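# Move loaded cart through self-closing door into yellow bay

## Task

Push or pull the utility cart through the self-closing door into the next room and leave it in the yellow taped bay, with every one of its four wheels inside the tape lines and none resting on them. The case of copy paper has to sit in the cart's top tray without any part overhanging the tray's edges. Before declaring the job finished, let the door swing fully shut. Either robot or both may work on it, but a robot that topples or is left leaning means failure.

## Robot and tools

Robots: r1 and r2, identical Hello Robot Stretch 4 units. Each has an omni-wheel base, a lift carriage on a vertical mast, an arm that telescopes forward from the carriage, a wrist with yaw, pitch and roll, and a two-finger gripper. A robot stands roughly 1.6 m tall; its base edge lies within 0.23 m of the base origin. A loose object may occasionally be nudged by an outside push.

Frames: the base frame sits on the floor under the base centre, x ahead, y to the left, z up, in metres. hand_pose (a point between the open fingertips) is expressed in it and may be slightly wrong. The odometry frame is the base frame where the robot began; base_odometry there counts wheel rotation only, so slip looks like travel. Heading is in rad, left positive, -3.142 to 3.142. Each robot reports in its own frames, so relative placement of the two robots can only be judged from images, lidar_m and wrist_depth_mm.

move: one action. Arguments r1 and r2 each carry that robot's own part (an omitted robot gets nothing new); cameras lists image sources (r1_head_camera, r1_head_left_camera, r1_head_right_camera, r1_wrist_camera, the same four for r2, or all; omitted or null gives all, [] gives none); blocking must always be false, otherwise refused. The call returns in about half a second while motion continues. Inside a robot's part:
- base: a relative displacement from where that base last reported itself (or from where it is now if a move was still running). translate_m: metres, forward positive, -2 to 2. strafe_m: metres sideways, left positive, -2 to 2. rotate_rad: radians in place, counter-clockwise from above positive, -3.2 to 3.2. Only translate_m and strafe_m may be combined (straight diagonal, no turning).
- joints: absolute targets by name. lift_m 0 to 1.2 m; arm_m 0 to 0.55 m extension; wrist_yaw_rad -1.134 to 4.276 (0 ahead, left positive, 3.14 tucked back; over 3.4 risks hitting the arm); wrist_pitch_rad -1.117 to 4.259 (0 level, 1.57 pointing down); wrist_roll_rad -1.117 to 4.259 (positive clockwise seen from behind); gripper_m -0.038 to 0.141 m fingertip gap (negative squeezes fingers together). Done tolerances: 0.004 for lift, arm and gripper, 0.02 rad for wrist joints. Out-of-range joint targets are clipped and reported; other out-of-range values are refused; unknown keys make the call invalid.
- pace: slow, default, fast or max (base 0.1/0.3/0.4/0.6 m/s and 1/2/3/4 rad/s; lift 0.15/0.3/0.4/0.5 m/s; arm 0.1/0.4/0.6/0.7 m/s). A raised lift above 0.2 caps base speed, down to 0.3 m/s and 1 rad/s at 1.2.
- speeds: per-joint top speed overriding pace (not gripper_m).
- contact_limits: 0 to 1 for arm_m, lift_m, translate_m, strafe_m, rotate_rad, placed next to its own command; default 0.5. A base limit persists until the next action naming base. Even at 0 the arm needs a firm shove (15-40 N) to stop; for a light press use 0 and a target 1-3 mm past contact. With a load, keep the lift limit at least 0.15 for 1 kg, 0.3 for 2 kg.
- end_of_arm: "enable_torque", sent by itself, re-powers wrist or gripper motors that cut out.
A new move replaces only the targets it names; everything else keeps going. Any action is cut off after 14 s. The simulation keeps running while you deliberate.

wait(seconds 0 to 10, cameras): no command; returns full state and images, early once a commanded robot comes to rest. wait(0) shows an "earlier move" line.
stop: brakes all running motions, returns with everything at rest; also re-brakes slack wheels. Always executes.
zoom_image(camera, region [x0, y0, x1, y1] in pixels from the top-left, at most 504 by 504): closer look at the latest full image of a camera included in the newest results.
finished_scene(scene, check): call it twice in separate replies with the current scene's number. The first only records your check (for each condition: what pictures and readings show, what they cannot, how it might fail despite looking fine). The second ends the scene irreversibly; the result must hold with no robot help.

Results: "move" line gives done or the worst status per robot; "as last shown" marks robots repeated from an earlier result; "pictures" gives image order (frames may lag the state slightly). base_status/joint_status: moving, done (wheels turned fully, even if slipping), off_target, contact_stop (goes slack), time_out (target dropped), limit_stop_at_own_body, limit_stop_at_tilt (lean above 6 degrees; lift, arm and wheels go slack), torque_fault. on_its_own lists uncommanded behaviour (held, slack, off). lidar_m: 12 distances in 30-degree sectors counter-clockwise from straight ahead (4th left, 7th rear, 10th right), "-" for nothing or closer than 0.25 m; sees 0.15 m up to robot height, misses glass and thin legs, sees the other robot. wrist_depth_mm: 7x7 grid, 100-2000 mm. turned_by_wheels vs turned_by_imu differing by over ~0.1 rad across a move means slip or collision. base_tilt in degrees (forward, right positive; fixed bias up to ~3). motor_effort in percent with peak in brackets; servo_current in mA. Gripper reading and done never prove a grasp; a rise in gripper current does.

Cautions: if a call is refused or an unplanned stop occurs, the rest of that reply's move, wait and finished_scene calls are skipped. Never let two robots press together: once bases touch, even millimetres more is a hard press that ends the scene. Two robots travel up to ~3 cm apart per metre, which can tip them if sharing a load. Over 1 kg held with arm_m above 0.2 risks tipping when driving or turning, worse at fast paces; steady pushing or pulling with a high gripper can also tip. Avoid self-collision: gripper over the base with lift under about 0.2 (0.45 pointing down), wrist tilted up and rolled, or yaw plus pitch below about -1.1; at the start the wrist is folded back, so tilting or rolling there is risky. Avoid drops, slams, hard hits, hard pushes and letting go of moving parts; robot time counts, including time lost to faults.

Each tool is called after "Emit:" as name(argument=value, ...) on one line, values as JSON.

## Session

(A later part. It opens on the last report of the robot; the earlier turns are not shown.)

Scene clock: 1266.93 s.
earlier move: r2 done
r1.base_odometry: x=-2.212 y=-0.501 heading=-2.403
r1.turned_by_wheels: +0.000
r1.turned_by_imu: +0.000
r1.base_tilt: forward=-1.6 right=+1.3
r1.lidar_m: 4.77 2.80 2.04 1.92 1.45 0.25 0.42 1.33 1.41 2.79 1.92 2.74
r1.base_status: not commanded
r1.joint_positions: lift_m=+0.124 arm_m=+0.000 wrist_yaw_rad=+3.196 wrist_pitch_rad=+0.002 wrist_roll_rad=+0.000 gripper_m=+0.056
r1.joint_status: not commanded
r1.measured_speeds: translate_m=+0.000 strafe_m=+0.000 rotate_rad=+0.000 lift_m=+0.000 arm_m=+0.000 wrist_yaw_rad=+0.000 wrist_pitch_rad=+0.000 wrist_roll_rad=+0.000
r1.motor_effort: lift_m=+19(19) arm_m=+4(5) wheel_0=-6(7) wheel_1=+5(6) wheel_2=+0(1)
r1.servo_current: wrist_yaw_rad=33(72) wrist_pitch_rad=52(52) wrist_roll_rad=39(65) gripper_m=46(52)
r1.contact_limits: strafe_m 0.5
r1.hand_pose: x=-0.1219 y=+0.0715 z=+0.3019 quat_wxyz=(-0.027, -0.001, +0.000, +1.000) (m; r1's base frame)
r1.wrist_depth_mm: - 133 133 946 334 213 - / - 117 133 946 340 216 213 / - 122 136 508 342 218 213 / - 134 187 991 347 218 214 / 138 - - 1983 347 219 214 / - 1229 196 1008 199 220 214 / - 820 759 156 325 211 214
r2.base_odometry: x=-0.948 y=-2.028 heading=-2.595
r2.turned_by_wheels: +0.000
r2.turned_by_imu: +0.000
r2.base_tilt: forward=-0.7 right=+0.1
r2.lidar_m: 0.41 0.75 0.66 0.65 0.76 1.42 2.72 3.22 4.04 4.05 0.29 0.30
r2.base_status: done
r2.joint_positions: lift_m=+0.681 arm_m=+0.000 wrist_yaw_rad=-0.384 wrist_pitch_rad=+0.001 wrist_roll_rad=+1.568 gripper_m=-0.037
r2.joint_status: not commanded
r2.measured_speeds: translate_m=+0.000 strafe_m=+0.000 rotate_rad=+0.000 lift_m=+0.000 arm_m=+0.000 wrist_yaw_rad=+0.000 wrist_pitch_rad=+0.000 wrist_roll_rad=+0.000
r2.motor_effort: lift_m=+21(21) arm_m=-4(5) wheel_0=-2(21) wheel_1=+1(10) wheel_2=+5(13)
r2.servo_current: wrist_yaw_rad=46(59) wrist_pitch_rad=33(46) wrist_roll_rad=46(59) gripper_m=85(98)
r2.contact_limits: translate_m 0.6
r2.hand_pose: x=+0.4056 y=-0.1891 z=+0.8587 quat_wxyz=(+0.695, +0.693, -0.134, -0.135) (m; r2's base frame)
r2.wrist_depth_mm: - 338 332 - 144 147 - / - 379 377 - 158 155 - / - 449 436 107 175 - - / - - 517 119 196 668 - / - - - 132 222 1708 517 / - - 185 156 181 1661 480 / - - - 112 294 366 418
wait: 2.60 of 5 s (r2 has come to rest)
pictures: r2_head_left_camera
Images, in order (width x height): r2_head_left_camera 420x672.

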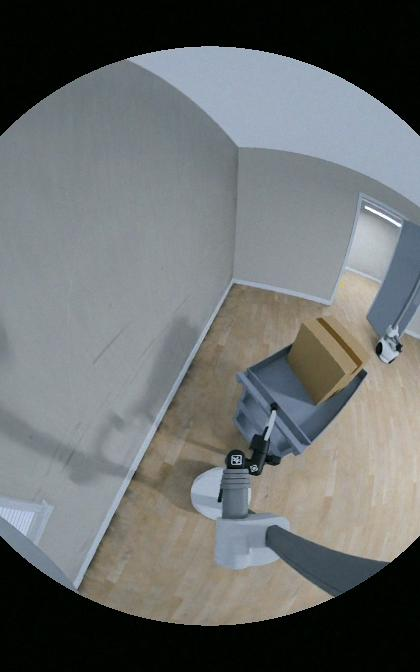

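Emit:
move(blocking=false, r2={"base": {"translate_m": 0.257, "strafe_m": -0.486}, "pace": "default", "contact_limits": {"translate_m": 0.6}}, cameras=[])

Emit:
wait(seconds=5, cameras=["r2_head_left_camera"])

Emit:
zoom_image(camera="r2_head_left_camera", region=[200, 280, 360, 470])

Scene clock: 1287.67 s.
move: r2 moving
r1.base_odometry: x=-2.212 y=-0.501 heading=-2.403
r1.turned_by_wheels: +0.000
r1.turned_by_imu: +0.000
r1.base_tilt: forward=-1.6 right=+1.3
r1.lidar_m: 4.78 2.79 2.03 1.91 1.46 0.25 0.43 1.32 1.39 2.80 1.92 2.72
r1.base_status: not commanded
r1.joint_positions: lift_m=+0.124 arm_m=+0.000 wrist_yaw_rad=+3.196 wrist_pitch_rad=+0.002 wrist_roll_rad=+0.000 gripper_m=+0.056
r1.joint_status: not commanded
r1.measured_speeds: translate_m=+0.000 strafe_m=+0.000 rotate_rad=+0.000 lift_m=+0.000 arm_m=+0.000 wrist_yaw_rad=+0.000 wrist_pitch_rad=+0.000 wrist_roll_rad=+0.000
r1.motor_effort: lift_m=+19(19) arm_m=+5(5) wheel_0=-7(7) wheel_1=+5(6) wheel_2=+0(0)
r1.servo_current: wrist_yaw_rad=59(65) wrist_pitch_rad=46(46) wrist_roll_rad=33(65) gripper_m=46(46)
r1.contact_limits: strafe_m 0.5
r1.hand_pose: x=-0.1219 y=+0.0715 z=+0.3019 quat_wxyz=(-0.027, -0.001, +0.000, +1.000) (m; r1's base frame)
r1.wrist_depth_mm: - 133 133 931 336 213 - / - 117 133 946 342 216 214 / - 122 136 508 343 218 213 / - 134 187 1008 347 219 213 / 137 - - 1983 349 219 214 / - 1229 196 1008 199 220 214 / - 809 750 156 325 211 215
r2.base_odometry: x=-0.974 y=-2.012 heading=-2.595
r2.turned_by_wheels: +0.000
r2.turned_by_imu: +0.001
r2.base_tilt: forward=-0.7 right=+0.0
r2.lidar_m: 0.44 0.81 0.67 0.69 0.80 1.47 2.71 3.23 4.00 4.01 0.30 0.31
r2.base_status: translate_m moving; strafe_m moving
r2.joint_positions: lift_m=+0.681 arm_m=+0.000 wrist_yaw_rad=-0.384 wrist_pitch_rad=+0.001 wrist_roll_rad=+1.568 gripper_m=-0.037
r2.joint_status: not commanded
r2.measured_speeds: translate_m=+0.056 strafe_m=-0.109 rotate_rad=-0.001 lift_m=+0.000 arm_m=+0.000 wrist_yaw_rad=+0.000 wrist_pitch_rad=+0.000 wrist_roll_rad=+0.000
r2.motor_effort: lift_m=+21(21) arm_m=-3(4) wheel_0=+17(19) wheel_1=-7(8) wheel_2=-10(12)
r2.servo_current: wrist_yaw_rad=46(59) wrist_pitch_rad=39(46) wrist_roll_rad=46(59) gripper_m=91(98)
r2.contact_limits: translate_m 0.6
r2.hand_pose: x=+0.4055 y=-0.1891 z=+0.8587 quat_wxyz=(+0.695, +0.693, -0.134, -0.135) (m; r2's base frame)
r2.wrist_depth_mm: - 334 329 - 142 144 - / - 373 377 - 156 156 - / - 445 433 106 172 - - / - - 512 116 192 640 - / - - - 131 218 1661 517 / - - 185 157 180 1708 484 / - - - 112 290 1430 1205
pictures: none
No camera images: "cameras" was empty.

Scene clock: 1290.47 s.
earlier move: r2 done
r1.base_odometry: x=-2.212 y=-0.501 heading=-2.403
r1.turned_by_wheels: +0.000
r1.turned_by_imu: +0.000
r1.base_tilt: forward=-1.6 right=+1.3
r1.lidar_m: 4.75 2.82 2.01 1.92 1.44 0.25 0.42 1.33 1.42 2.78 1.40 2.21
r1.base_status: not commanded
r1.joint_positions: lift_m=+0.124 arm_m=+0.000 wrist_yaw_rad=+3.196 wrist_pitch_rad=+0.002 wrist_roll_rad=+0.000 gripper_m=+0.056
r1.joint_status: not commanded
r1.measured_speeds: translate_m=+0.000 strafe_m=+0.000 rotate_rad=+0.000 lift_m=+0.000 arm_m=+0.000 wrist_yaw_rad=+0.000 wrist_pitch_rad=+0.000 wrist_roll_rad=+0.000
r1.motor_effort: lift_m=+19(19) arm_m=+5(5) wheel_0=-6(7) wheel_1=+5(6) wheel_2=+0(0)
r1.servo_current: wrist_yaw_rad=46(72) wrist_pitch_rad=46(52) wrist_roll_rad=46(65) gripper_m=39(46)
r1.contact_limits: strafe_m 0.5
r1.hand_pose: x=-0.1219 y=+0.0715 z=+0.3019 quat_wxyz=(-0.027, -0.001, +0.000, +1.000) (m; r1's base frame)
r1.wrist_depth_mm: - 133 133 946 336 213 - / - 117 133 946 338 215 213 / - 122 136 504 343 218 213 / - 134 187 1008 347 218 214 / 137 - - 1983 349 219 214 / - 1229 196 1008 199 220 215 / - 809 768 156 325 211 216
r2.base_odometry: x=-1.420 y=-1.747 heading=-2.595
r2.turned_by_wheels: +0.000
r2.turned_by_imu: +0.004
r2.base_tilt: forward=-0.6 right=+0.0
r2.lidar_m: 0.42 1.22 1.04 1.02 1.27 2.30 3.10 3.68 3.64 3.65 0.32 0.36
r2.base_status: done
r2.joint_positions: lift_m=+0.681 arm_m=+0.000 wrist_yaw_rad=-0.378 wrist_pitch_rad=+0.001 wrist_roll_rad=+1.568 gripper_m=-0.037
r2.joint_status: not commanded
r2.measured_speeds: translate_m=+0.000 strafe_m=+0.000 rotate_rad=+0.000 lift_m=+0.000 arm_m=+0.000 wrist_yaw_rad=+0.000 wrist_pitch_rad=+0.000 wrist_roll_rad=+0.000
r2.motor_effort: lift_m=+21(21) arm_m=+2(4) wheel_0=+1(22) wheel_1=-3(9) wheel_2=-4(12)
r2.servo_current: wrist_yaw_rad=52(78) wrist_pitch_rad=39(46) wrist_roll_rad=52(59) gripper_m=85(98)
r2.contact_limits: translate_m 0.6
r2.hand_pose: x=+0.4066 y=-0.1877 z=+0.8587 quat_wxyz=(+0.695, +0.694, -0.132, -0.133) (m; r2's base frame)
r2.wrist_depth_mm: - - - 125 181 - - / - 389 389 133 191 - - / - 424 418 140 202 - - / - 480 459 150 213 - - / - - 512 157 227 741 - / - - 185 168 181 1661 508 / - - - 112 252 1661 466
wait: 2.80 of 5 s (r2 has come to rest)
pictures: r2_head_left_camera
Images, in order (width x height): r2_head_left_camera 420x672.

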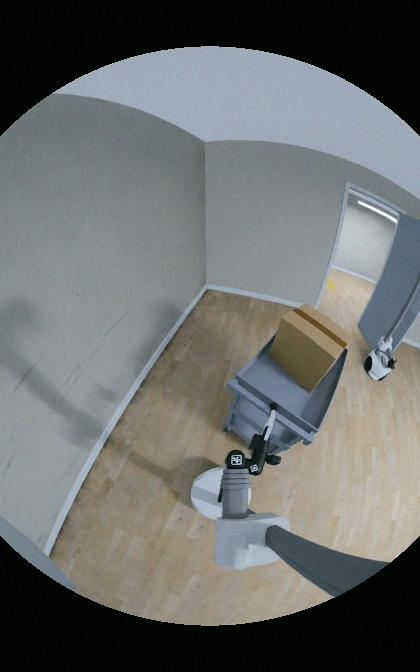

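Scaled by 2.653 from the camera's 420x672 image, which has a finer 600x960 frame.

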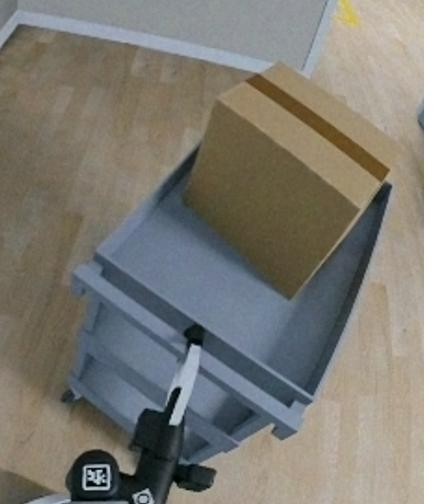

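Emit:
move(blocking=false, r2={"joints": {"gripper_m": 0.065}, "pace": "fast"}, cameras=[])

Emit:
wait(seconds=4, cameras=["r2_wrist_camera"])

Emit:
move(blocking=false, r2={"base": {"translate_m": 0.038, "strafe_m": 0.037}, "pace": "default", "contact_limits": {"translate_m": 0.3}}, cameras=[])

Emit:
wait(seconds=4, cameras=["r2_head_left_camera"])

Emit:
zoom_image(camera="r2_head_left_camera", region=[200, 280, 360, 470])

Scene clock: 1323.50 s.
move: r2 moving
r1.base_odometry: x=-2.212 y=-0.501 heading=-2.403
r1.turned_by_wheels: +0.000
r1.turned_by_imu: +0.000
r1.base_tilt: forward=-1.6 right=+1.3
r1.lidar_m: 4.77 2.83 2.02 1.91 1.43 0.25 0.40 1.33 1.42 2.79 1.40 2.20
r1.base_status: not commanded
r1.joint_positions: lift_m=+0.124 arm_m=+0.000 wrist_yaw_rad=+3.196 wrist_pitch_rad=+0.002 wrist_roll_rad=+0.000 gripper_m=+0.056
r1.joint_status: not commanded
r1.measured_speeds: translate_m=+0.000 strafe_m=+0.000 rotate_rad=+0.000 lift_m=+0.000 arm_m=+0.000 wrist_yaw_rad=+0.000 wrist_pitch_rad=+0.000 wrist_roll_rad=+0.000
r1.motor_effort: lift_m=+19(19) arm_m=+5(5) wheel_0=-7(7) wheel_1=+5(5) wheel_2=+0(0)
r1.servo_current: wrist_yaw_rad=52(59) wrist_pitch_rad=33(46) wrist_roll_rad=46(65) gripper_m=39(52)
r1.contact_limits: strafe_m 0.5
r1.hand_pose: x=-0.1219 y=+0.0715 z=+0.3019 quat_wxyz=(-0.027, -0.001, +0.000, +1.000) (m; r1's base frame)
r1.wrist_depth_mm: - 133 133 946 336 213 - / - 117 133 946 338 216 213 / - 122 136 504 342 218 213 / - 134 188 991 347 217 214 / 138 - - 1983 347 219 214 / - 1229 197 1008 199 220 214 / - 809 759 156 325 211 216
r2.base_odometry: x=-1.420 y=-1.747 heading=-2.595
r2.turned_by_wheels: +0.000
r2.turned_by_imu: +0.000
r2.base_tilt: forward=-0.7 right=+0.0
r2.lidar_m: 0.41 1.22 1.04 1.07 1.26 2.31 3.09 3.68 3.64 3.66 0.34 0.35
r2.base_status: not commanded
r2.joint_positions: lift_m=+0.681 arm_m=+0.000 wrist_yaw_rad=-0.381 wrist_pitch_rad=+0.001 wrist_roll_rad=+1.569 gripper_m=-0.012
r2.joint_status: gripper_m moving
r2.measured_speeds: translate_m=+0.000 strafe_m=+0.000 rotate_rad=+0.000 lift_m=+0.000 arm_m=+0.000 wrist_yaw_rad=-0.006 wrist_pitch_rad=+0.000 wrist_roll_rad=+0.004
r2.motor_effort: lift_m=+21(21) arm_m=+4(4) wheel_0=+2(2) wheel_1=-3(3) wheel_2=-4(4)
r2.servo_current: wrist_yaw_rad=46(59) wrist_pitch_rad=39(39) wrist_roll_rad=52(52) gripper_m=72(104)
r2.contact_limits: translate_m 0.6
r2.hand_pose: x=+0.4061 y=-0.1884 z=+0.8587 quat_wxyz=(+0.695, +0.694, -0.133, -0.134) (m; r2's base frame)
r2.wrist_depth_mm: - - - 128 187 - - / - 394 394 138 195 - - / - 427 424 144 205 - - / - 484 466 152 217 - - / - - 517 163 230 741 - / - - 187 177 185 1661 517 / - - - 112 255 - 469
pictures: none
No camera images: "cameras" was empty.

Scene clock: 1324.70 s.
earlier move: r2 done
r1.base_odometry: x=-2.212 y=-0.501 heading=-2.403
r1.turned_by_wheels: +0.000
r1.turned_by_imu: +0.000
r1.base_tilt: forward=-1.6 right=+1.3
r1.lidar_m: 4.78 2.75 2.00 1.93 1.43 0.25 0.45 1.34 1.40 2.79 1.39 2.17
r1.base_status: not commanded
r1.joint_positions: lift_m=+0.124 arm_m=+0.000 wrist_yaw_rad=+3.196 wrist_pitch_rad=+0.002 wrist_roll_rad=+0.000 gripper_m=+0.056
r1.joint_status: not commanded
r1.measured_speeds: translate_m=+0.000 strafe_m=+0.000 rotate_rad=+0.000 lift_m=+0.000 arm_m=+0.000 wrist_yaw_rad=+0.000 wrist_pitch_rad=+0.000 wrist_roll_rad=+0.000
r1.motor_effort: lift_m=+19(19) arm_m=+5(5) wheel_0=-7(7) wheel_1=+5(6) wheel_2=+0(0)
r1.servo_current: wrist_yaw_rad=59(65) wrist_pitch_rad=39(52) wrist_roll_rad=39(65) gripper_m=46(52)
r1.contact_limits: strafe_m 0.5
r1.hand_pose: x=-0.1219 y=+0.0715 z=+0.3019 quat_wxyz=(-0.027, -0.001, +0.000, +1.000) (m; r1's base frame)
r1.wrist_depth_mm: - 133 133 931 336 213 - / - 117 133 960 340 216 213 / - 122 136 504 343 217 214 / - 134 187 991 347 218 214 / 137 - - 1983 349 219 214 / - 1229 196 1025 199 220 214 / - 809 759 156 325 211 216
r2.base_odometry: x=-1.420 y=-1.747 heading=-2.595
r2.turned_by_wheels: +0.000
r2.turned_by_imu: +0.000
r2.base_tilt: forward=-0.7 right=+0.1
r2.lidar_m: 0.41 1.22 1.04 1.05 1.26 2.28 3.10 3.72 3.64 3.64 0.34 0.35
r2.base_status: not commanded
r2.joint_positions: lift_m=+0.681 arm_m=+0.000 wrist_yaw_rad=-0.383 wrist_pitch_rad=+0.001 wrist_roll_rad=+1.569 gripper_m=+0.065
r2.joint_status: all done
r2.measured_speeds: translate_m=+0.000 strafe_m=+0.000 rotate_rad=+0.000 lift_m=+0.000 arm_m=+0.000 wrist_yaw_rad=+0.000 wrist_pitch_rad=+0.000 wrist_roll_rad=+0.000
r2.motor_effort: lift_m=+21(21) arm_m=+3(4) wheel_0=+2(2) wheel_1=-3(3) wheel_2=-4(4)
r2.servo_current: wrist_yaw_rad=52(59) wrist_pitch_rad=39(46) wrist_roll_rad=52(59) gripper_m=52(124)
r2.contact_limits: translate_m 0.6
r2.hand_pose: x=+0.4058 y=-0.1888 z=+0.8587 quat_wxyz=(+0.695, +0.693, -0.134, -0.135) (m; r2's base frame)
r2.wrist_depth_mm: - - - 138 191 - - / - 402 399 144 202 - - / - 433 430 152 213 - - / - 484 473 162 224 - - / - - 521 171 239 750 - / - - 190 179 186 1808 517 / - - - 112 263 1708 473
wait: 1.20 of 4 s (r2 has come to rest)
pictures: r2_wrist_camera
Images, in order (width x height): r2_wrist_camera 616x392.

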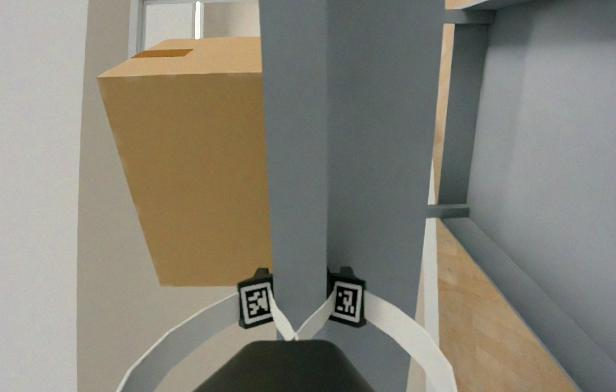

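Scene clock: 1325.20 s.
move: r2 moving
r1.base_odometry: x=-2.212 y=-0.501 heading=-2.403
r1.turned_by_wheels: +0.000
r1.turned_by_imu: +0.000
r1.base_tilt: forward=-1.6 right=+1.3
r1.lidar_m: 4.76 2.83 2.03 1.93 1.46 0.25 0.43 1.31 1.40 2.79 1.38 2.21
r1.base_status: not commanded
r1.joint_positions: lift_m=+0.124 arm_m=+0.000 wrist_yaw_rad=+3.196 wrist_pitch_rad=+0.002 wrist_roll_rad=+0.000 gripper_m=+0.056
r1.joint_status: not commanded
r1.measured_speeds: translate_m=+0.000 strafe_m=+0.000 rotate_rad=+0.000 lift_m=+0.000 arm_m=+0.000 wrist_yaw_rad=+0.000 wrist_pitch_rad=+0.000 wrist_roll_rad=+0.000
r1.motor_effort: lift_m=+19(19) arm_m=+4(5) wheel_0=-7(7) wheel_1=+5(6) wheel_2=+0(0)
r1.servo_current: wrist_yaw_rad=26(59) wrist_pitch_rad=39(52) wrist_roll_rad=33(52) gripper_m=52(52)
r1.contact_limits: strafe_m 0.5
r1.hand_pose: x=-0.1219 y=+0.0715 z=+0.3019 quat_wxyz=(-0.027, -0.001, +0.000, +1.000) (m; r1's base frame)
r1.wrist_depth_mm: - 133 133 960 334 213 - / - 117 133 946 340 216 213 / - 122 136 508 342 218 213 / - 134 187 1008 347 219 214 / 138 - - 1983 347 219 215 / - 1229 197 1008 199 220 214 / - 809 759 156 327 211 215
r2.base_odometry: x=-1.428 y=-1.777 heading=-2.596
r2.turned_by_wheels: -0.001
r2.turned_by_imu: -0.001
r2.base_tilt: forward=-0.7 right=+0.1
r2.lidar_m: 0.41 1.17 1.02 1.01 1.23 2.24 3.11 3.72 3.67 3.68 0.35 0.35
r2.base_status: translate_m moving; strafe_m moving
r2.joint_positions: lift_m=+0.681 arm_m=+0.000 wrist_yaw_rad=-0.392 wrist_pitch_rad=+0.001 wrist_roll_rad=+1.569 gripper_m=+0.065
r2.joint_status: not commanded
r2.measured_speeds: translate_m=+0.081 strafe_m=+0.080 rotate_rad=-0.001 lift_m=+0.000 arm_m=+0.000 wrist_yaw_rad=-0.002 wrist_pitch_rad=+0.000 wrist_roll_rad=+0.000
r2.motor_effort: lift_m=+21(21) arm_m=+4(4) wheel_0=-8(8) wheel_1=+6(10) wheel_2=-15(17)
r2.servo_current: wrist_yaw_rad=59(59) wrist_pitch_rad=39(46) wrist_roll_rad=46(52) gripper_m=52(52)
r2.contact_limits: translate_m 0.3
r2.hand_pose: x=+0.4041 y=-0.1909 z=+0.8587 quat_wxyz=(+0.694, +0.693, -0.137, -0.138) (m; r2's base frame)
r2.wrist_depth_mm: - - - 140 194 - - / - 402 402 145 203 - - / - 436 433 154 214 - - / - - 469 163 226 - - / - - 521 175 239 750 - / - - 193 179 186 1808 512 / - - - 112 - 1983 469
pictures: none
No camera images: "cameras" was empty.

Scene clock: 1325.90 s.
earlier move: r2 done
r1.base_odometry: x=-2.212 y=-0.501 heading=-2.403
r1.turned_by_wheels: +0.000
r1.turned_by_imu: +0.000
r1.base_tilt: forward=-1.6 right=+1.3
r1.lidar_m: 4.77 2.80 2.03 1.92 1.48 0.25 0.40 1.33 1.39 2.79 1.37 2.19
r1.base_status: not commanded
r1.joint_positions: lift_m=+0.124 arm_m=+0.000 wrist_yaw_rad=+3.196 wrist_pitch_rad=+0.002 wrist_roll_rad=+0.000 gripper_m=+0.056
r1.joint_status: not commanded
r1.measured_speeds: translate_m=+0.000 strafe_m=+0.000 rotate_rad=+0.000 lift_m=+0.000 arm_m=+0.000 wrist_yaw_rad=+0.000 wrist_pitch_rad=+0.000 wrist_roll_rad=+0.000
r1.motor_effort: lift_m=+19(19) arm_m=+5(5) wheel_0=-6(7) wheel_1=+6(6) wheel_2=+0(0)
r1.servo_current: wrist_yaw_rad=52(65) wrist_pitch_rad=46(52) wrist_roll_rad=46(52) gripper_m=46(52)
r1.contact_limits: strafe_m 0.5
r1.hand_pose: x=-0.1219 y=+0.0715 z=+0.3019 quat_wxyz=(-0.027, -0.001, +0.000, +1.000) (m; r1's base frame)
r1.wrist_depth_mm: - 133 133 946 334 213 - / - 117 133 946 338 216 214 / - 122 136 504 343 217 213 / - 134 187 991 347 218 214 / 137 - - - 347 219 214 / - 1229 196 1008 199 220 215 / - 809 759 156 325 211 215
r2.base_odometry: x=-1.433 y=-1.798 heading=-2.595
r2.turned_by_wheels: +0.001
r2.turned_by_imu: +0.001
r2.base_tilt: forward=-0.7 right=+0.1
r2.lidar_m: 0.36 1.13 1.00 1.00 1.24 2.21 3.13 3.71 3.68 3.68 0.36 0.35
r2.base_status: done
r2.joint_positions: lift_m=+0.681 arm_m=+0.000 wrist_yaw_rad=-0.387 wrist_pitch_rad=+0.001 wrist_roll_rad=+1.569 gripper_m=+0.065
r2.joint_status: not commanded
r2.measured_speeds: translate_m=+0.000 strafe_m=+0.000 rotate_rad=+0.000 lift_m=+0.000 arm_m=+0.000 wrist_yaw_rad=+0.000 wrist_pitch_rad=+0.000 wrist_roll_rad=+0.000
r2.motor_effort: lift_m=+19(21) arm_m=+4(4) wheel_0=-4(8) wheel_1=+3(10) wheel_2=-4(17)
r2.servo_current: wrist_yaw_rad=33(59) wrist_pitch_rad=39(46) wrist_roll_rad=52(59) gripper_m=46(59)
r2.contact_limits: translate_m 0.3
r2.hand_pose: x=+0.4050 y=-0.1897 z=+0.8588 quat_wxyz=(+0.695, +0.693, -0.135, -0.136) (m; r2's base frame)
r2.wrist_depth_mm: - 379 404 138 192 - - / - 413 399 145 203 - - / - 445 442 155 216 - - / - - 488 167 229 - - / - - 535 177 241 1808 - / - - 193 187 191 1708 504 / - - - 112 - 1808 1229
wait: 0.70 of 4 s (r2 has come to rest)
pictures: r2_head_left_camera
Images, in order (width x height): r2_head_left_camera 420x672.

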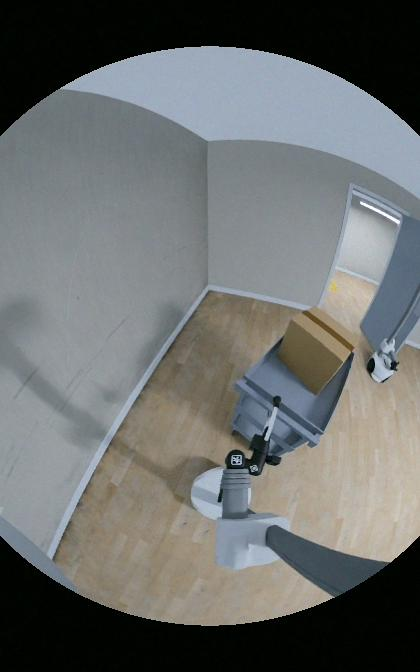

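Scaled by 2.653 from the camera's 420x672 image, which has a finer 600x960 frame.

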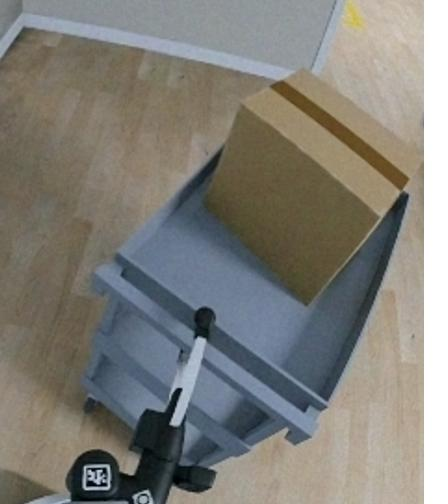

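Emit:
move(blocking=false, r2={"joints": {"gripper_m": -0.038}, "pace": "default"}, cameras=[])

Emit:
wait(seconds=4, cameras=[])

Emit:
move(blocking=false, r2={"base": {"translate_m": 0.339, "strafe_m": -0.213}, "pace": "default", "contact_limits": {"translate_m": 0.6}}, cameras=[])

Emit:
wait(seconds=5, cameras=["r2_head_left_camera"])

Emit:
zoom_image(camera="r2_head_left_camera", region=[200, 280, 360, 470])

Scene clock: 1336.97 s.
move: r2 moving
r1.base_odometry: x=-2.212 y=-0.501 heading=-2.403
r1.turned_by_wheels: +0.000
r1.turned_by_imu: +0.000
r1.base_tilt: forward=-1.6 right=+1.3
r1.lidar_m: 4.78 2.83 2.04 1.92 1.45 0.25 0.43 1.32 1.44 2.78 1.38 2.22
r1.base_status: not commanded
r1.joint_positions: lift_m=+0.124 arm_m=+0.000 wrist_yaw_rad=+3.196 wrist_pitch_rad=+0.002 wrist_roll_rad=+0.000 gripper_m=+0.056
r1.joint_status: not commanded
r1.measured_speeds: translate_m=+0.000 strafe_m=+0.000 rotate_rad=+0.000 lift_m=+0.000 arm_m=+0.000 wrist_yaw_rad=+0.000 wrist_pitch_rad=+0.000 wrist_roll_rad=+0.000
r1.motor_effort: lift_m=+19(19) arm_m=+4(5) wheel_0=-7(7) wheel_1=+5(6) wheel_2=+0(0)
r1.servo_current: wrist_yaw_rad=20(65) wrist_pitch_rad=39(46) wrist_roll_rad=59(65) gripper_m=46(46)
r1.contact_limits: strafe_m 0.5
r1.hand_pose: x=-0.1219 y=+0.0715 z=+0.3019 quat_wxyz=(-0.027, -0.001, +0.000, +1.000) (m; r1's base frame)
r1.wrist_depth_mm: - 133 133 946 336 213 - / - 117 133 946 340 216 213 / - 122 136 504 342 218 214 / - 134 188 991 345 219 213 / 138 - - 1983 349 219 214 / - 1229 196 1008 199 219 214 / - 809 759 156 325 211 215
r2.base_odometry: x=-1.433 y=-1.798 heading=-2.595
r2.turned_by_wheels: +0.000
r2.turned_by_imu: +0.000
r2.base_tilt: forward=-0.7 right=+0.1
r2.lidar_m: 0.40 1.15 1.00 1.01 1.20 2.22 3.12 3.75 3.68 3.71 0.35 0.34
r2.base_status: not commanded
r2.joint_positions: lift_m=+0.681 arm_m=+0.000 wrist_yaw_rad=-0.387 wrist_pitch_rad=+0.001 wrist_roll_rad=+1.569 gripper_m=+0.046
r2.joint_status: gripper_m moving
r2.measured_speeds: translate_m=+0.000 strafe_m=+0.000 rotate_rad=+0.000 lift_m=+0.000 arm_m=+0.000 wrist_yaw_rad=+0.000 wrist_pitch_rad=+0.000 wrist_roll_rad=+0.000
r2.motor_effort: lift_m=+19(19) arm_m=+4(4) wheel_0=-4(4) wheel_1=+3(3) wheel_2=-4(4)
r2.servo_current: wrist_yaw_rad=46(52) wrist_pitch_rad=39(39) wrist_roll_rad=46(59) gripper_m=117(117)
r2.contact_limits: translate_m 0.3
r2.hand_pose: x=+0.4050 y=-0.1897 z=+0.8588 quat_wxyz=(+0.695, +0.693, -0.135, -0.136) (m; r2's base frame)
r2.wrist_depth_mm: - 382 402 138 191 - - / - 407 407 145 203 - - / - 452 442 155 216 - - / - - 492 167 229 - - / - - 535 177 241 1863 - / - - 193 184 190 1661 504 / - - - 112 - 1921 1205
pictures: none
No camera images: "cameras" was empty.

Scene clock: 1338.17 s.
earlier move: r2 done
r1.base_odometry: x=-2.212 y=-0.501 heading=-2.403
r1.turned_by_wheels: +0.000
r1.turned_by_imu: +0.000
r1.base_tilt: forward=-1.6 right=+1.3
r1.lidar_m: 4.78 2.83 2.00 1.92 1.43 0.25 0.40 1.33 1.42 2.79 1.42 2.25
r1.base_status: not commanded
r1.joint_positions: lift_m=+0.124 arm_m=+0.000 wrist_yaw_rad=+3.196 wrist_pitch_rad=+0.002 wrist_roll_rad=+0.000 gripper_m=+0.056
r1.joint_status: not commanded
r1.measured_speeds: translate_m=+0.000 strafe_m=+0.000 rotate_rad=+0.000 lift_m=+0.000 arm_m=+0.000 wrist_yaw_rad=+0.000 wrist_pitch_rad=+0.000 wrist_roll_rad=+0.000
r1.motor_effort: lift_m=+19(19) arm_m=+5(5) wheel_0=-7(7) wheel_1=+5(6) wheel_2=+0(0)
r1.servo_current: wrist_yaw_rad=65(65) wrist_pitch_rad=39(52) wrist_roll_rad=59(72) gripper_m=39(46)
r1.contact_limits: strafe_m 0.5
r1.hand_pose: x=-0.1219 y=+0.0715 z=+0.3019 quat_wxyz=(-0.027, -0.001, +0.000, +1.000) (m; r1's base frame)
r1.wrist_depth_mm: - 133 133 931 336 213 - / - 117 133 946 340 216 213 / - 122 136 508 342 218 214 / - 134 188 991 347 218 214 / 137 - - 1983 349 219 214 / - 1229 197 991 199 220 214 / - 809 759 156 325 211 215
r2.base_odometry: x=-1.433 y=-1.798 heading=-2.595
r2.turned_by_wheels: +0.000
r2.turned_by_imu: +0.000
r2.base_tilt: forward=-0.6 right=+0.1
r2.lidar_m: 0.42 1.14 0.99 1.00 1.20 2.22 3.10 3.73 3.68 3.72 0.34 0.35
r2.base_status: not commanded
r2.joint_positions: lift_m=+0.681 arm_m=+0.000 wrist_yaw_rad=-0.385 wrist_pitch_rad=+0.001 wrist_roll_rad=+1.569 gripper_m=-0.036
r2.joint_status: all done
r2.measured_speeds: translate_m=+0.000 strafe_m=+0.000 rotate_rad=+0.000 lift_m=+0.000 arm_m=+0.000 wrist_yaw_rad=+0.000 wrist_pitch_rad=+0.000 wrist_roll_rad=+0.000
r2.motor_effort: lift_m=+19(20) arm_m=+4(4) wheel_0=-4(4) wheel_1=+3(3) wheel_2=-4(5)
r2.servo_current: wrist_yaw_rad=46(59) wrist_pitch_rad=39(46) wrist_roll_rad=39(59) gripper_m=130(319)
r2.contact_limits: translate_m 0.3
r2.hand_pose: x=+0.4053 y=-0.1894 z=+0.8588 quat_wxyz=(+0.695, +0.693, -0.135, -0.136) (m; r2's base frame)
r2.wrist_depth_mm: - 394 382 126 182 - - / - 392 392 135 192 - - / - 436 430 143 204 - - / - - 477 151 216 - - / - - 530 164 231 1661 - / - - 183 176 179 1708 496 / - - - 112 - 1808 1229
wait: 1.20 of 4 s (r2 has come to rest)
pictures: none
No camera images: "cameras" was empty.

Scene clock: 1338.67 s.
move: r2 moving
r1.base_odometry: x=-2.212 y=-0.501 heading=-2.403
r1.turned_by_wheels: +0.000
r1.turned_by_imu: +0.000
r1.base_tilt: forward=-1.6 right=+1.3
r1.lidar_m: 4.77 2.81 2.01 1.91 1.47 0.25 0.42 1.31 1.42 2.80 1.38 2.20
r1.base_status: not commanded
r1.joint_positions: lift_m=+0.124 arm_m=+0.000 wrist_yaw_rad=+3.196 wrist_pitch_rad=+0.002 wrist_roll_rad=+0.000 gripper_m=+0.056
r1.joint_status: not commanded
r1.measured_speeds: translate_m=+0.000 strafe_m=+0.000 rotate_rad=+0.000 lift_m=+0.000 arm_m=+0.000 wrist_yaw_rad=+0.000 wrist_pitch_rad=+0.000 wrist_roll_rad=+0.000
r1.motor_effort: lift_m=+19(19) arm_m=+4(5) wheel_0=-7(7) wheel_1=+5(5) wheel_2=+0(0)
r1.servo_current: wrist_yaw_rad=59(65) wrist_pitch_rad=39(46) wrist_roll_rad=52(52) gripper_m=46(46)
r1.contact_limits: strafe_m 0.5
r1.hand_pose: x=-0.1219 y=+0.0715 z=+0.3019 quat_wxyz=(-0.027, -0.001, +0.000, +1.000) (m; r1's base frame)
r1.wrist_depth_mm: - 133 133 946 336 213 - / - 117 133 960 338 216 213 / - 122 136 508 343 217 213 / - 134 188 991 345 218 214 / 137 - - 1983 349 219 214 / - 1205 196 1008 198 220 214 / - 809 759 156 325 211 216
r2.base_odometry: x=-1.468 y=-1.797 heading=-2.596
r2.turned_by_wheels: +0.000
r2.turned_by_imu: +0.007
r2.base_tilt: forward=-0.7 right=+0.1
r2.lidar_m: 0.43 1.14 1.01 1.00 1.21 2.24 3.16 3.80 3.69 3.68 0.32 0.33
r2.base_status: translate_m moving; strafe_m moving
r2.joint_positions: lift_m=+0.681 arm_m=+0.000 wrist_yaw_rad=-0.386 wrist_pitch_rad=+0.001 wrist_roll_rad=+1.569 gripper_m=-0.037
r2.joint_status: not commanded
r2.measured_speeds: translate_m=+0.123 strafe_m=-0.082 rotate_rad=+0.008 lift_m=+0.000 arm_m=+0.000 wrist_yaw_rad=+0.000 wrist_pitch_rad=+0.000 wrist_roll_rad=+0.000
r2.motor_effort: lift_m=+19(19) arm_m=+4(4) wheel_0=+18(20) wheel_1=-4(5) wheel_2=-17(19)
r2.servo_current: wrist_yaw_rad=39(65) wrist_pitch_rad=46(46) wrist_roll_rad=46(59) gripper_m=85(130)
r2.contact_limits: translate_m 0.6
r2.hand_pose: x=+0.4052 y=-0.1895 z=+0.8588 quat_wxyz=(+0.695, +0.693, -0.135, -0.136) (m; r2's base frame)
r2.wrist_depth_mm: - 364 368 119 174 - - / - 384 387 124 182 - - / - 430 424 134 196 - - / - 488 469 144 208 - - / - - 535 152 224 1808 - / - - 185 164 180 1661 484 / - - - 112 - 1808 1229
pictures: none
No camera images: "cameras" was empty.

Scene clock: 1340.83 s.
earlier move: r2 done
r1.base_odometry: x=-2.212 y=-0.501 heading=-2.403
r1.turned_by_wheels: +0.000
r1.turned_by_imu: +0.000
r1.base_tilt: forward=-1.6 right=+1.3
r1.lidar_m: 4.77 2.82 2.04 1.92 1.47 0.25 0.42 1.35 1.42 1.29 1.14 3.90
r1.base_status: not commanded
r1.joint_positions: lift_m=+0.124 arm_m=+0.000 wrist_yaw_rad=+3.196 wrist_pitch_rad=+0.002 wrist_roll_rad=+0.000 gripper_m=+0.056
r1.joint_status: not commanded
r1.measured_speeds: translate_m=+0.000 strafe_m=+0.000 rotate_rad=+0.000 lift_m=+0.000 arm_m=+0.000 wrist_yaw_rad=+0.000 wrist_pitch_rad=+0.000 wrist_roll_rad=+0.000
r1.motor_effort: lift_m=+19(19) arm_m=+4(5) wheel_0=-6(7) wheel_1=+5(6) wheel_2=+1(1)
r1.servo_current: wrist_yaw_rad=59(72) wrist_pitch_rad=39(52) wrist_roll_rad=52(65) gripper_m=39(46)
r1.contact_limits: strafe_m 0.5
r1.hand_pose: x=-0.1219 y=+0.0715 z=+0.3019 quat_wxyz=(-0.027, -0.001, +0.000, +1.000) (m; r1's base frame)
r1.wrist_depth_mm: - 133 133 946 336 213 - / - 117 133 960 340 215 213 / - 122 136 504 342 218 213 / - 134 187 1008 347 218 213 / 137 - - 1983 347 219 214 / - 1255 196 1008 199 220 215 / - 809 759 156 324 211 216
r2.base_odometry: x=-1.833 y=-1.792 heading=-2.596
r2.turned_by_wheels: +0.000
r2.turned_by_imu: +0.003
r2.base_tilt: forward=-0.7 right=+0.1
r2.lidar_m: 0.44 1.28 1.08 1.11 1.32 2.34 3.51 4.07 3.58 1.96 0.30 0.33
r2.base_status: done
r2.joint_positions: lift_m=+0.681 arm_m=+0.000 wrist_yaw_rad=-0.380 wrist_pitch_rad=+0.001 wrist_roll_rad=+1.569 gripper_m=-0.037
r2.joint_status: not commanded
r2.measured_speeds: translate_m=+0.000 strafe_m=+0.000 rotate_rad=+0.000 lift_m=+0.000 arm_m=+0.000 wrist_yaw_rad=+0.000 wrist_pitch_rad=+0.000 wrist_roll_rad=+0.000
r2.motor_effort: lift_m=+19(19) arm_m=+4(4) wheel_0=+1(20) wheel_1=-4(6) wheel_2=-2(19)
r2.servo_current: wrist_yaw_rad=33(65) wrist_pitch_rad=39(46) wrist_roll_rad=46(59) gripper_m=85(130)
r2.contact_limits: translate_m 0.6
r2.hand_pose: x=+0.4063 y=-0.1881 z=+0.8588 quat_wxyz=(+0.695, +0.694, -0.133, -0.134) (m; r2's base frame)
r2.wrist_depth_mm: - 345 336 - 158 - - / - 379 384 - 171 170 - / - 442 433 120 185 - - / - - 496 131 202 691 - / - - - 144 223 1756 517 / - - 185 161 179 1708 477 / - - - 112 - 1863 1229
wait: 2.17 of 5 s (r2 has come to rest)
pictures: r2_head_left_camera
Images, in order (width x height): r2_head_left_camera 420x672.

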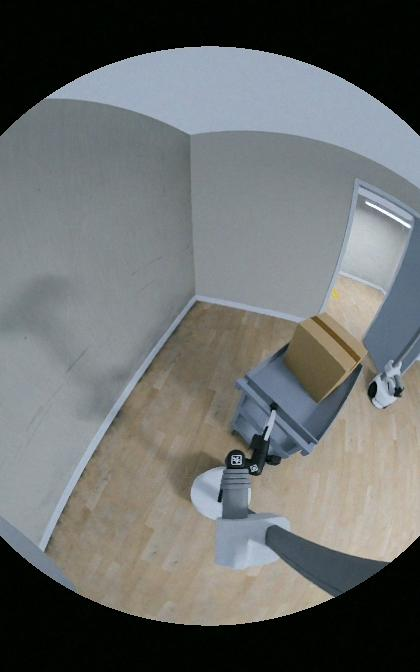

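Scaled by 2.653 from the camera's 420x672 image, which has a finer 600x960 frame.

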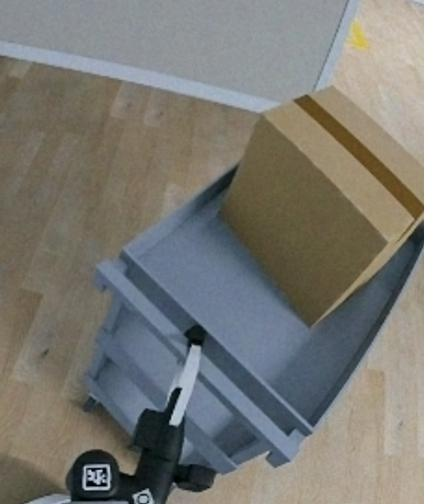

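Emit:
move(blocking=false, r2={"base": {"translate_m": 0.331, "strafe_m": -0.5}, "pace": "default", "contact_limits": {"translate_m": 0.6}}, cameras=[])

Emit:
wait(seconds=5, cameras=["r2_head_left_camera"])

Emit:
zoom_image(camera="r2_head_left_camera", region=[200, 280, 360, 470])

Scene clock: 1366.40 s.
move: r2 moving
r1.base_odometry: x=-2.212 y=-0.501 heading=-2.403
r1.turned_by_wheels: +0.000
r1.turned_by_imu: +0.000
r1.base_tilt: forward=-1.6 right=+1.3
r1.lidar_m: 4.79 2.83 2.01 1.92 1.44 0.25 0.40 1.33 1.42 1.26 1.12 3.89
r1.base_status: not commanded
r1.joint_positions: lift_m=+0.124 arm_m=+0.000 wrist_yaw_rad=+3.196 wrist_pitch_rad=+0.002 wrist_roll_rad=+0.000 gripper_m=+0.056
r1.joint_status: not commanded
r1.measured_speeds: translate_m=+0.000 strafe_m=+0.000 rotate_rad=+0.000 lift_m=+0.000 arm_m=+0.000 wrist_yaw_rad=+0.000 wrist_pitch_rad=+0.000 wrist_roll_rad=+0.000
r1.motor_effort: lift_m=+19(19) arm_m=+5(5) wheel_0=-6(7) wheel_1=+5(6) wheel_2=+0(0)
r1.servo_current: wrist_yaw_rad=33(59) wrist_pitch_rad=39(46) wrist_roll_rad=52(59) gripper_m=46(46)
r1.contact_limits: strafe_m 0.5
r1.hand_pose: x=-0.1219 y=+0.0715 z=+0.3019 quat_wxyz=(-0.027, -0.001, +0.000, +1.000) (m; r1's base frame)
r1.wrist_depth_mm: - 133 133 946 336 213 - / - 117 133 946 340 216 213 / - 122 136 508 343 217 213 / - 134 187 1008 347 218 213 / 137 - - 1983 347 220 214 / - 1205 196 1008 199 220 215 / - 809 759 156 325 211 214
r2.base_odometry: x=-1.862 y=-1.779 heading=-2.595
r2.turned_by_wheels: +0.000
r2.turned_by_imu: +0.001
r2.base_tilt: forward=-0.7 right=+0.0
r2.lidar_m: 0.42 1.29 1.11 1.13 1.33 2.40 3.53 4.07 3.56 1.94 0.28 0.29
r2.base_status: translate_m moving; strafe_m moving
r2.joint_positions: lift_m=+0.681 arm_m=+0.000 wrist_yaw_rad=-0.380 wrist_pitch_rad=+0.001 wrist_roll_rad=+1.569 gripper_m=-0.037
r2.joint_status: not commanded
r2.measured_speeds: translate_m=+0.067 strafe_m=-0.100 rotate_rad=+0.004 lift_m=+0.000 arm_m=+0.000 wrist_yaw_rad=+0.005 wrist_pitch_rad=+0.000 wrist_roll_rad=+0.000
r2.motor_effort: lift_m=+19(19) arm_m=+4(4) wheel_0=+12(18) wheel_1=-6(8) wheel_2=-9(12)
r2.servo_current: wrist_yaw_rad=52(59) wrist_pitch_rad=39(46) wrist_roll_rad=52(59) gripper_m=98(98)
r2.contact_limits: translate_m 0.6
r2.hand_pose: x=+0.4062 y=-0.1883 z=+0.8588 quat_wxyz=(+0.695, +0.694, -0.133, -0.134) (m; r2's base frame)
r2.wrist_depth_mm: - 340 338 - 154 - - / - 377 379 111 167 167 - / - 436 427 115 182 - - / - - 496 128 200 676 - / - - - 141 220 1661 517 / - - 185 158 179 1661 480 / - - - 112 267 1863 1255
pictures: none
No camera images: "cameras" was empty.

Scene clock: 1369.37 s.
earlier move: r2 done
r1.base_odometry: x=-2.212 y=-0.501 heading=-2.403
r1.turned_by_wheels: +0.000
r1.turned_by_imu: +0.000
r1.base_tilt: forward=-1.6 right=+1.3
r1.lidar_m: 4.76 2.80 2.03 1.94 1.46 0.25 0.41 1.34 1.42 0.79 0.96 3.88
r1.base_status: not commanded
r1.joint_positions: lift_m=+0.124 arm_m=+0.000 wrist_yaw_rad=+3.196 wrist_pitch_rad=+0.002 wrist_roll_rad=+0.000 gripper_m=+0.056
r1.joint_status: not commanded
r1.measured_speeds: translate_m=+0.000 strafe_m=+0.000 rotate_rad=+0.000 lift_m=+0.000 arm_m=+0.000 wrist_yaw_rad=+0.000 wrist_pitch_rad=+0.000 wrist_roll_rad=+0.000
r1.motor_effort: lift_m=+19(19) arm_m=+4(5) wheel_0=-6(7) wheel_1=+5(6) wheel_2=+0(1)
r1.servo_current: wrist_yaw_rad=52(65) wrist_pitch_rad=46(52) wrist_roll_rad=52(65) gripper_m=39(52)
r1.contact_limits: strafe_m 0.5
r1.hand_pose: x=-0.1219 y=+0.0715 z=+0.3019 quat_wxyz=(-0.027, -0.001, +0.000, +1.000) (m; r1's base frame)
r1.wrist_depth_mm: - 133 133 946 334 213 - / - 117 133 946 340 215 213 / - 122 136 504 342 218 213 / - 134 188 991 345 218 214 / 137 - - 1983 349 220 214 / - 1229 196 1008 199 220 215 / - 809 759 156 324 211 215
r2.base_odometry: x=-2.376 y=-1.536 heading=-2.596
r2.turned_by_wheels: -0.001
r2.turned_by_imu: +0.004
r2.base_tilt: forward=-0.7 right=+0.1
r2.lidar_m: 0.40 1.68 1.45 1.48 1.79 3.29 3.97 3.64 3.22 1.28 0.36 0.35
r2.base_status: done
r2.joint_positions: lift_m=+0.681 arm_m=+0.000 wrist_yaw_rad=-0.377 wrist_pitch_rad=+0.001 wrist_roll_rad=+1.569 gripper_m=-0.037
r2.joint_status: not commanded
r2.measured_speeds: translate_m=+0.000 strafe_m=+0.000 rotate_rad=+0.000 lift_m=+0.000 arm_m=+0.000 wrist_yaw_rad=+0.000 wrist_pitch_rad=+0.000 wrist_roll_rad=+0.000
r2.motor_effort: lift_m=+19(19) arm_m=+3(4) wheel_0=+2(22) wheel_1=-4(8) wheel_2=-4(12)
r2.servo_current: wrist_yaw_rad=65(65) wrist_pitch_rad=39(46) wrist_roll_rad=59(65) gripper_m=85(98)
r2.contact_limits: translate_m 0.6
r2.hand_pose: x=+0.4068 y=-0.1875 z=+0.8588 quat_wxyz=(+0.695, +0.694, -0.132, -0.133) (m; r2's base frame)
r2.wrist_depth_mm: 1661 - - 132 188 - - / 1756 389 392 140 197 - - / 1618 424 424 145 206 - - / - 462 459 153 215 - - / - 504 504 161 226 732 - / - - 183 168 180 1576 508 / - - - 112 248 - 1229
wait: 2.97 of 5 s (r2 has come to rest)
pictures: r2_head_left_camera
Images, in order (width x height): r2_head_left_camera 420x672.

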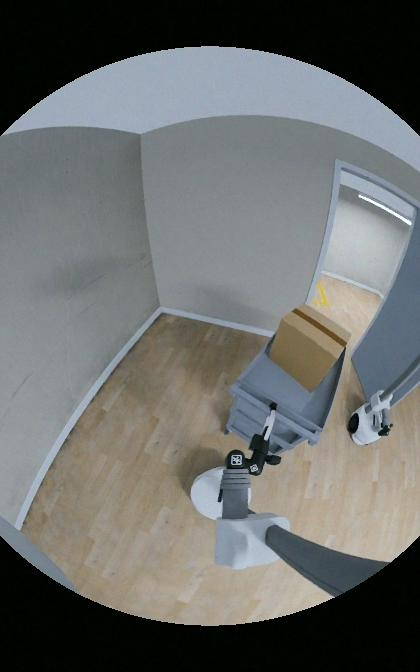

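Scaled by 2.653 from the camera's 420x672 image, which has a finer 600x960 frame.

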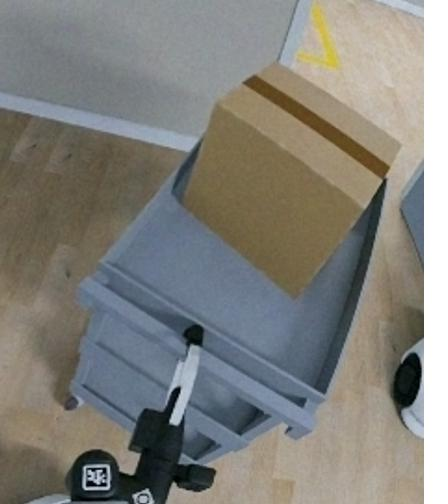

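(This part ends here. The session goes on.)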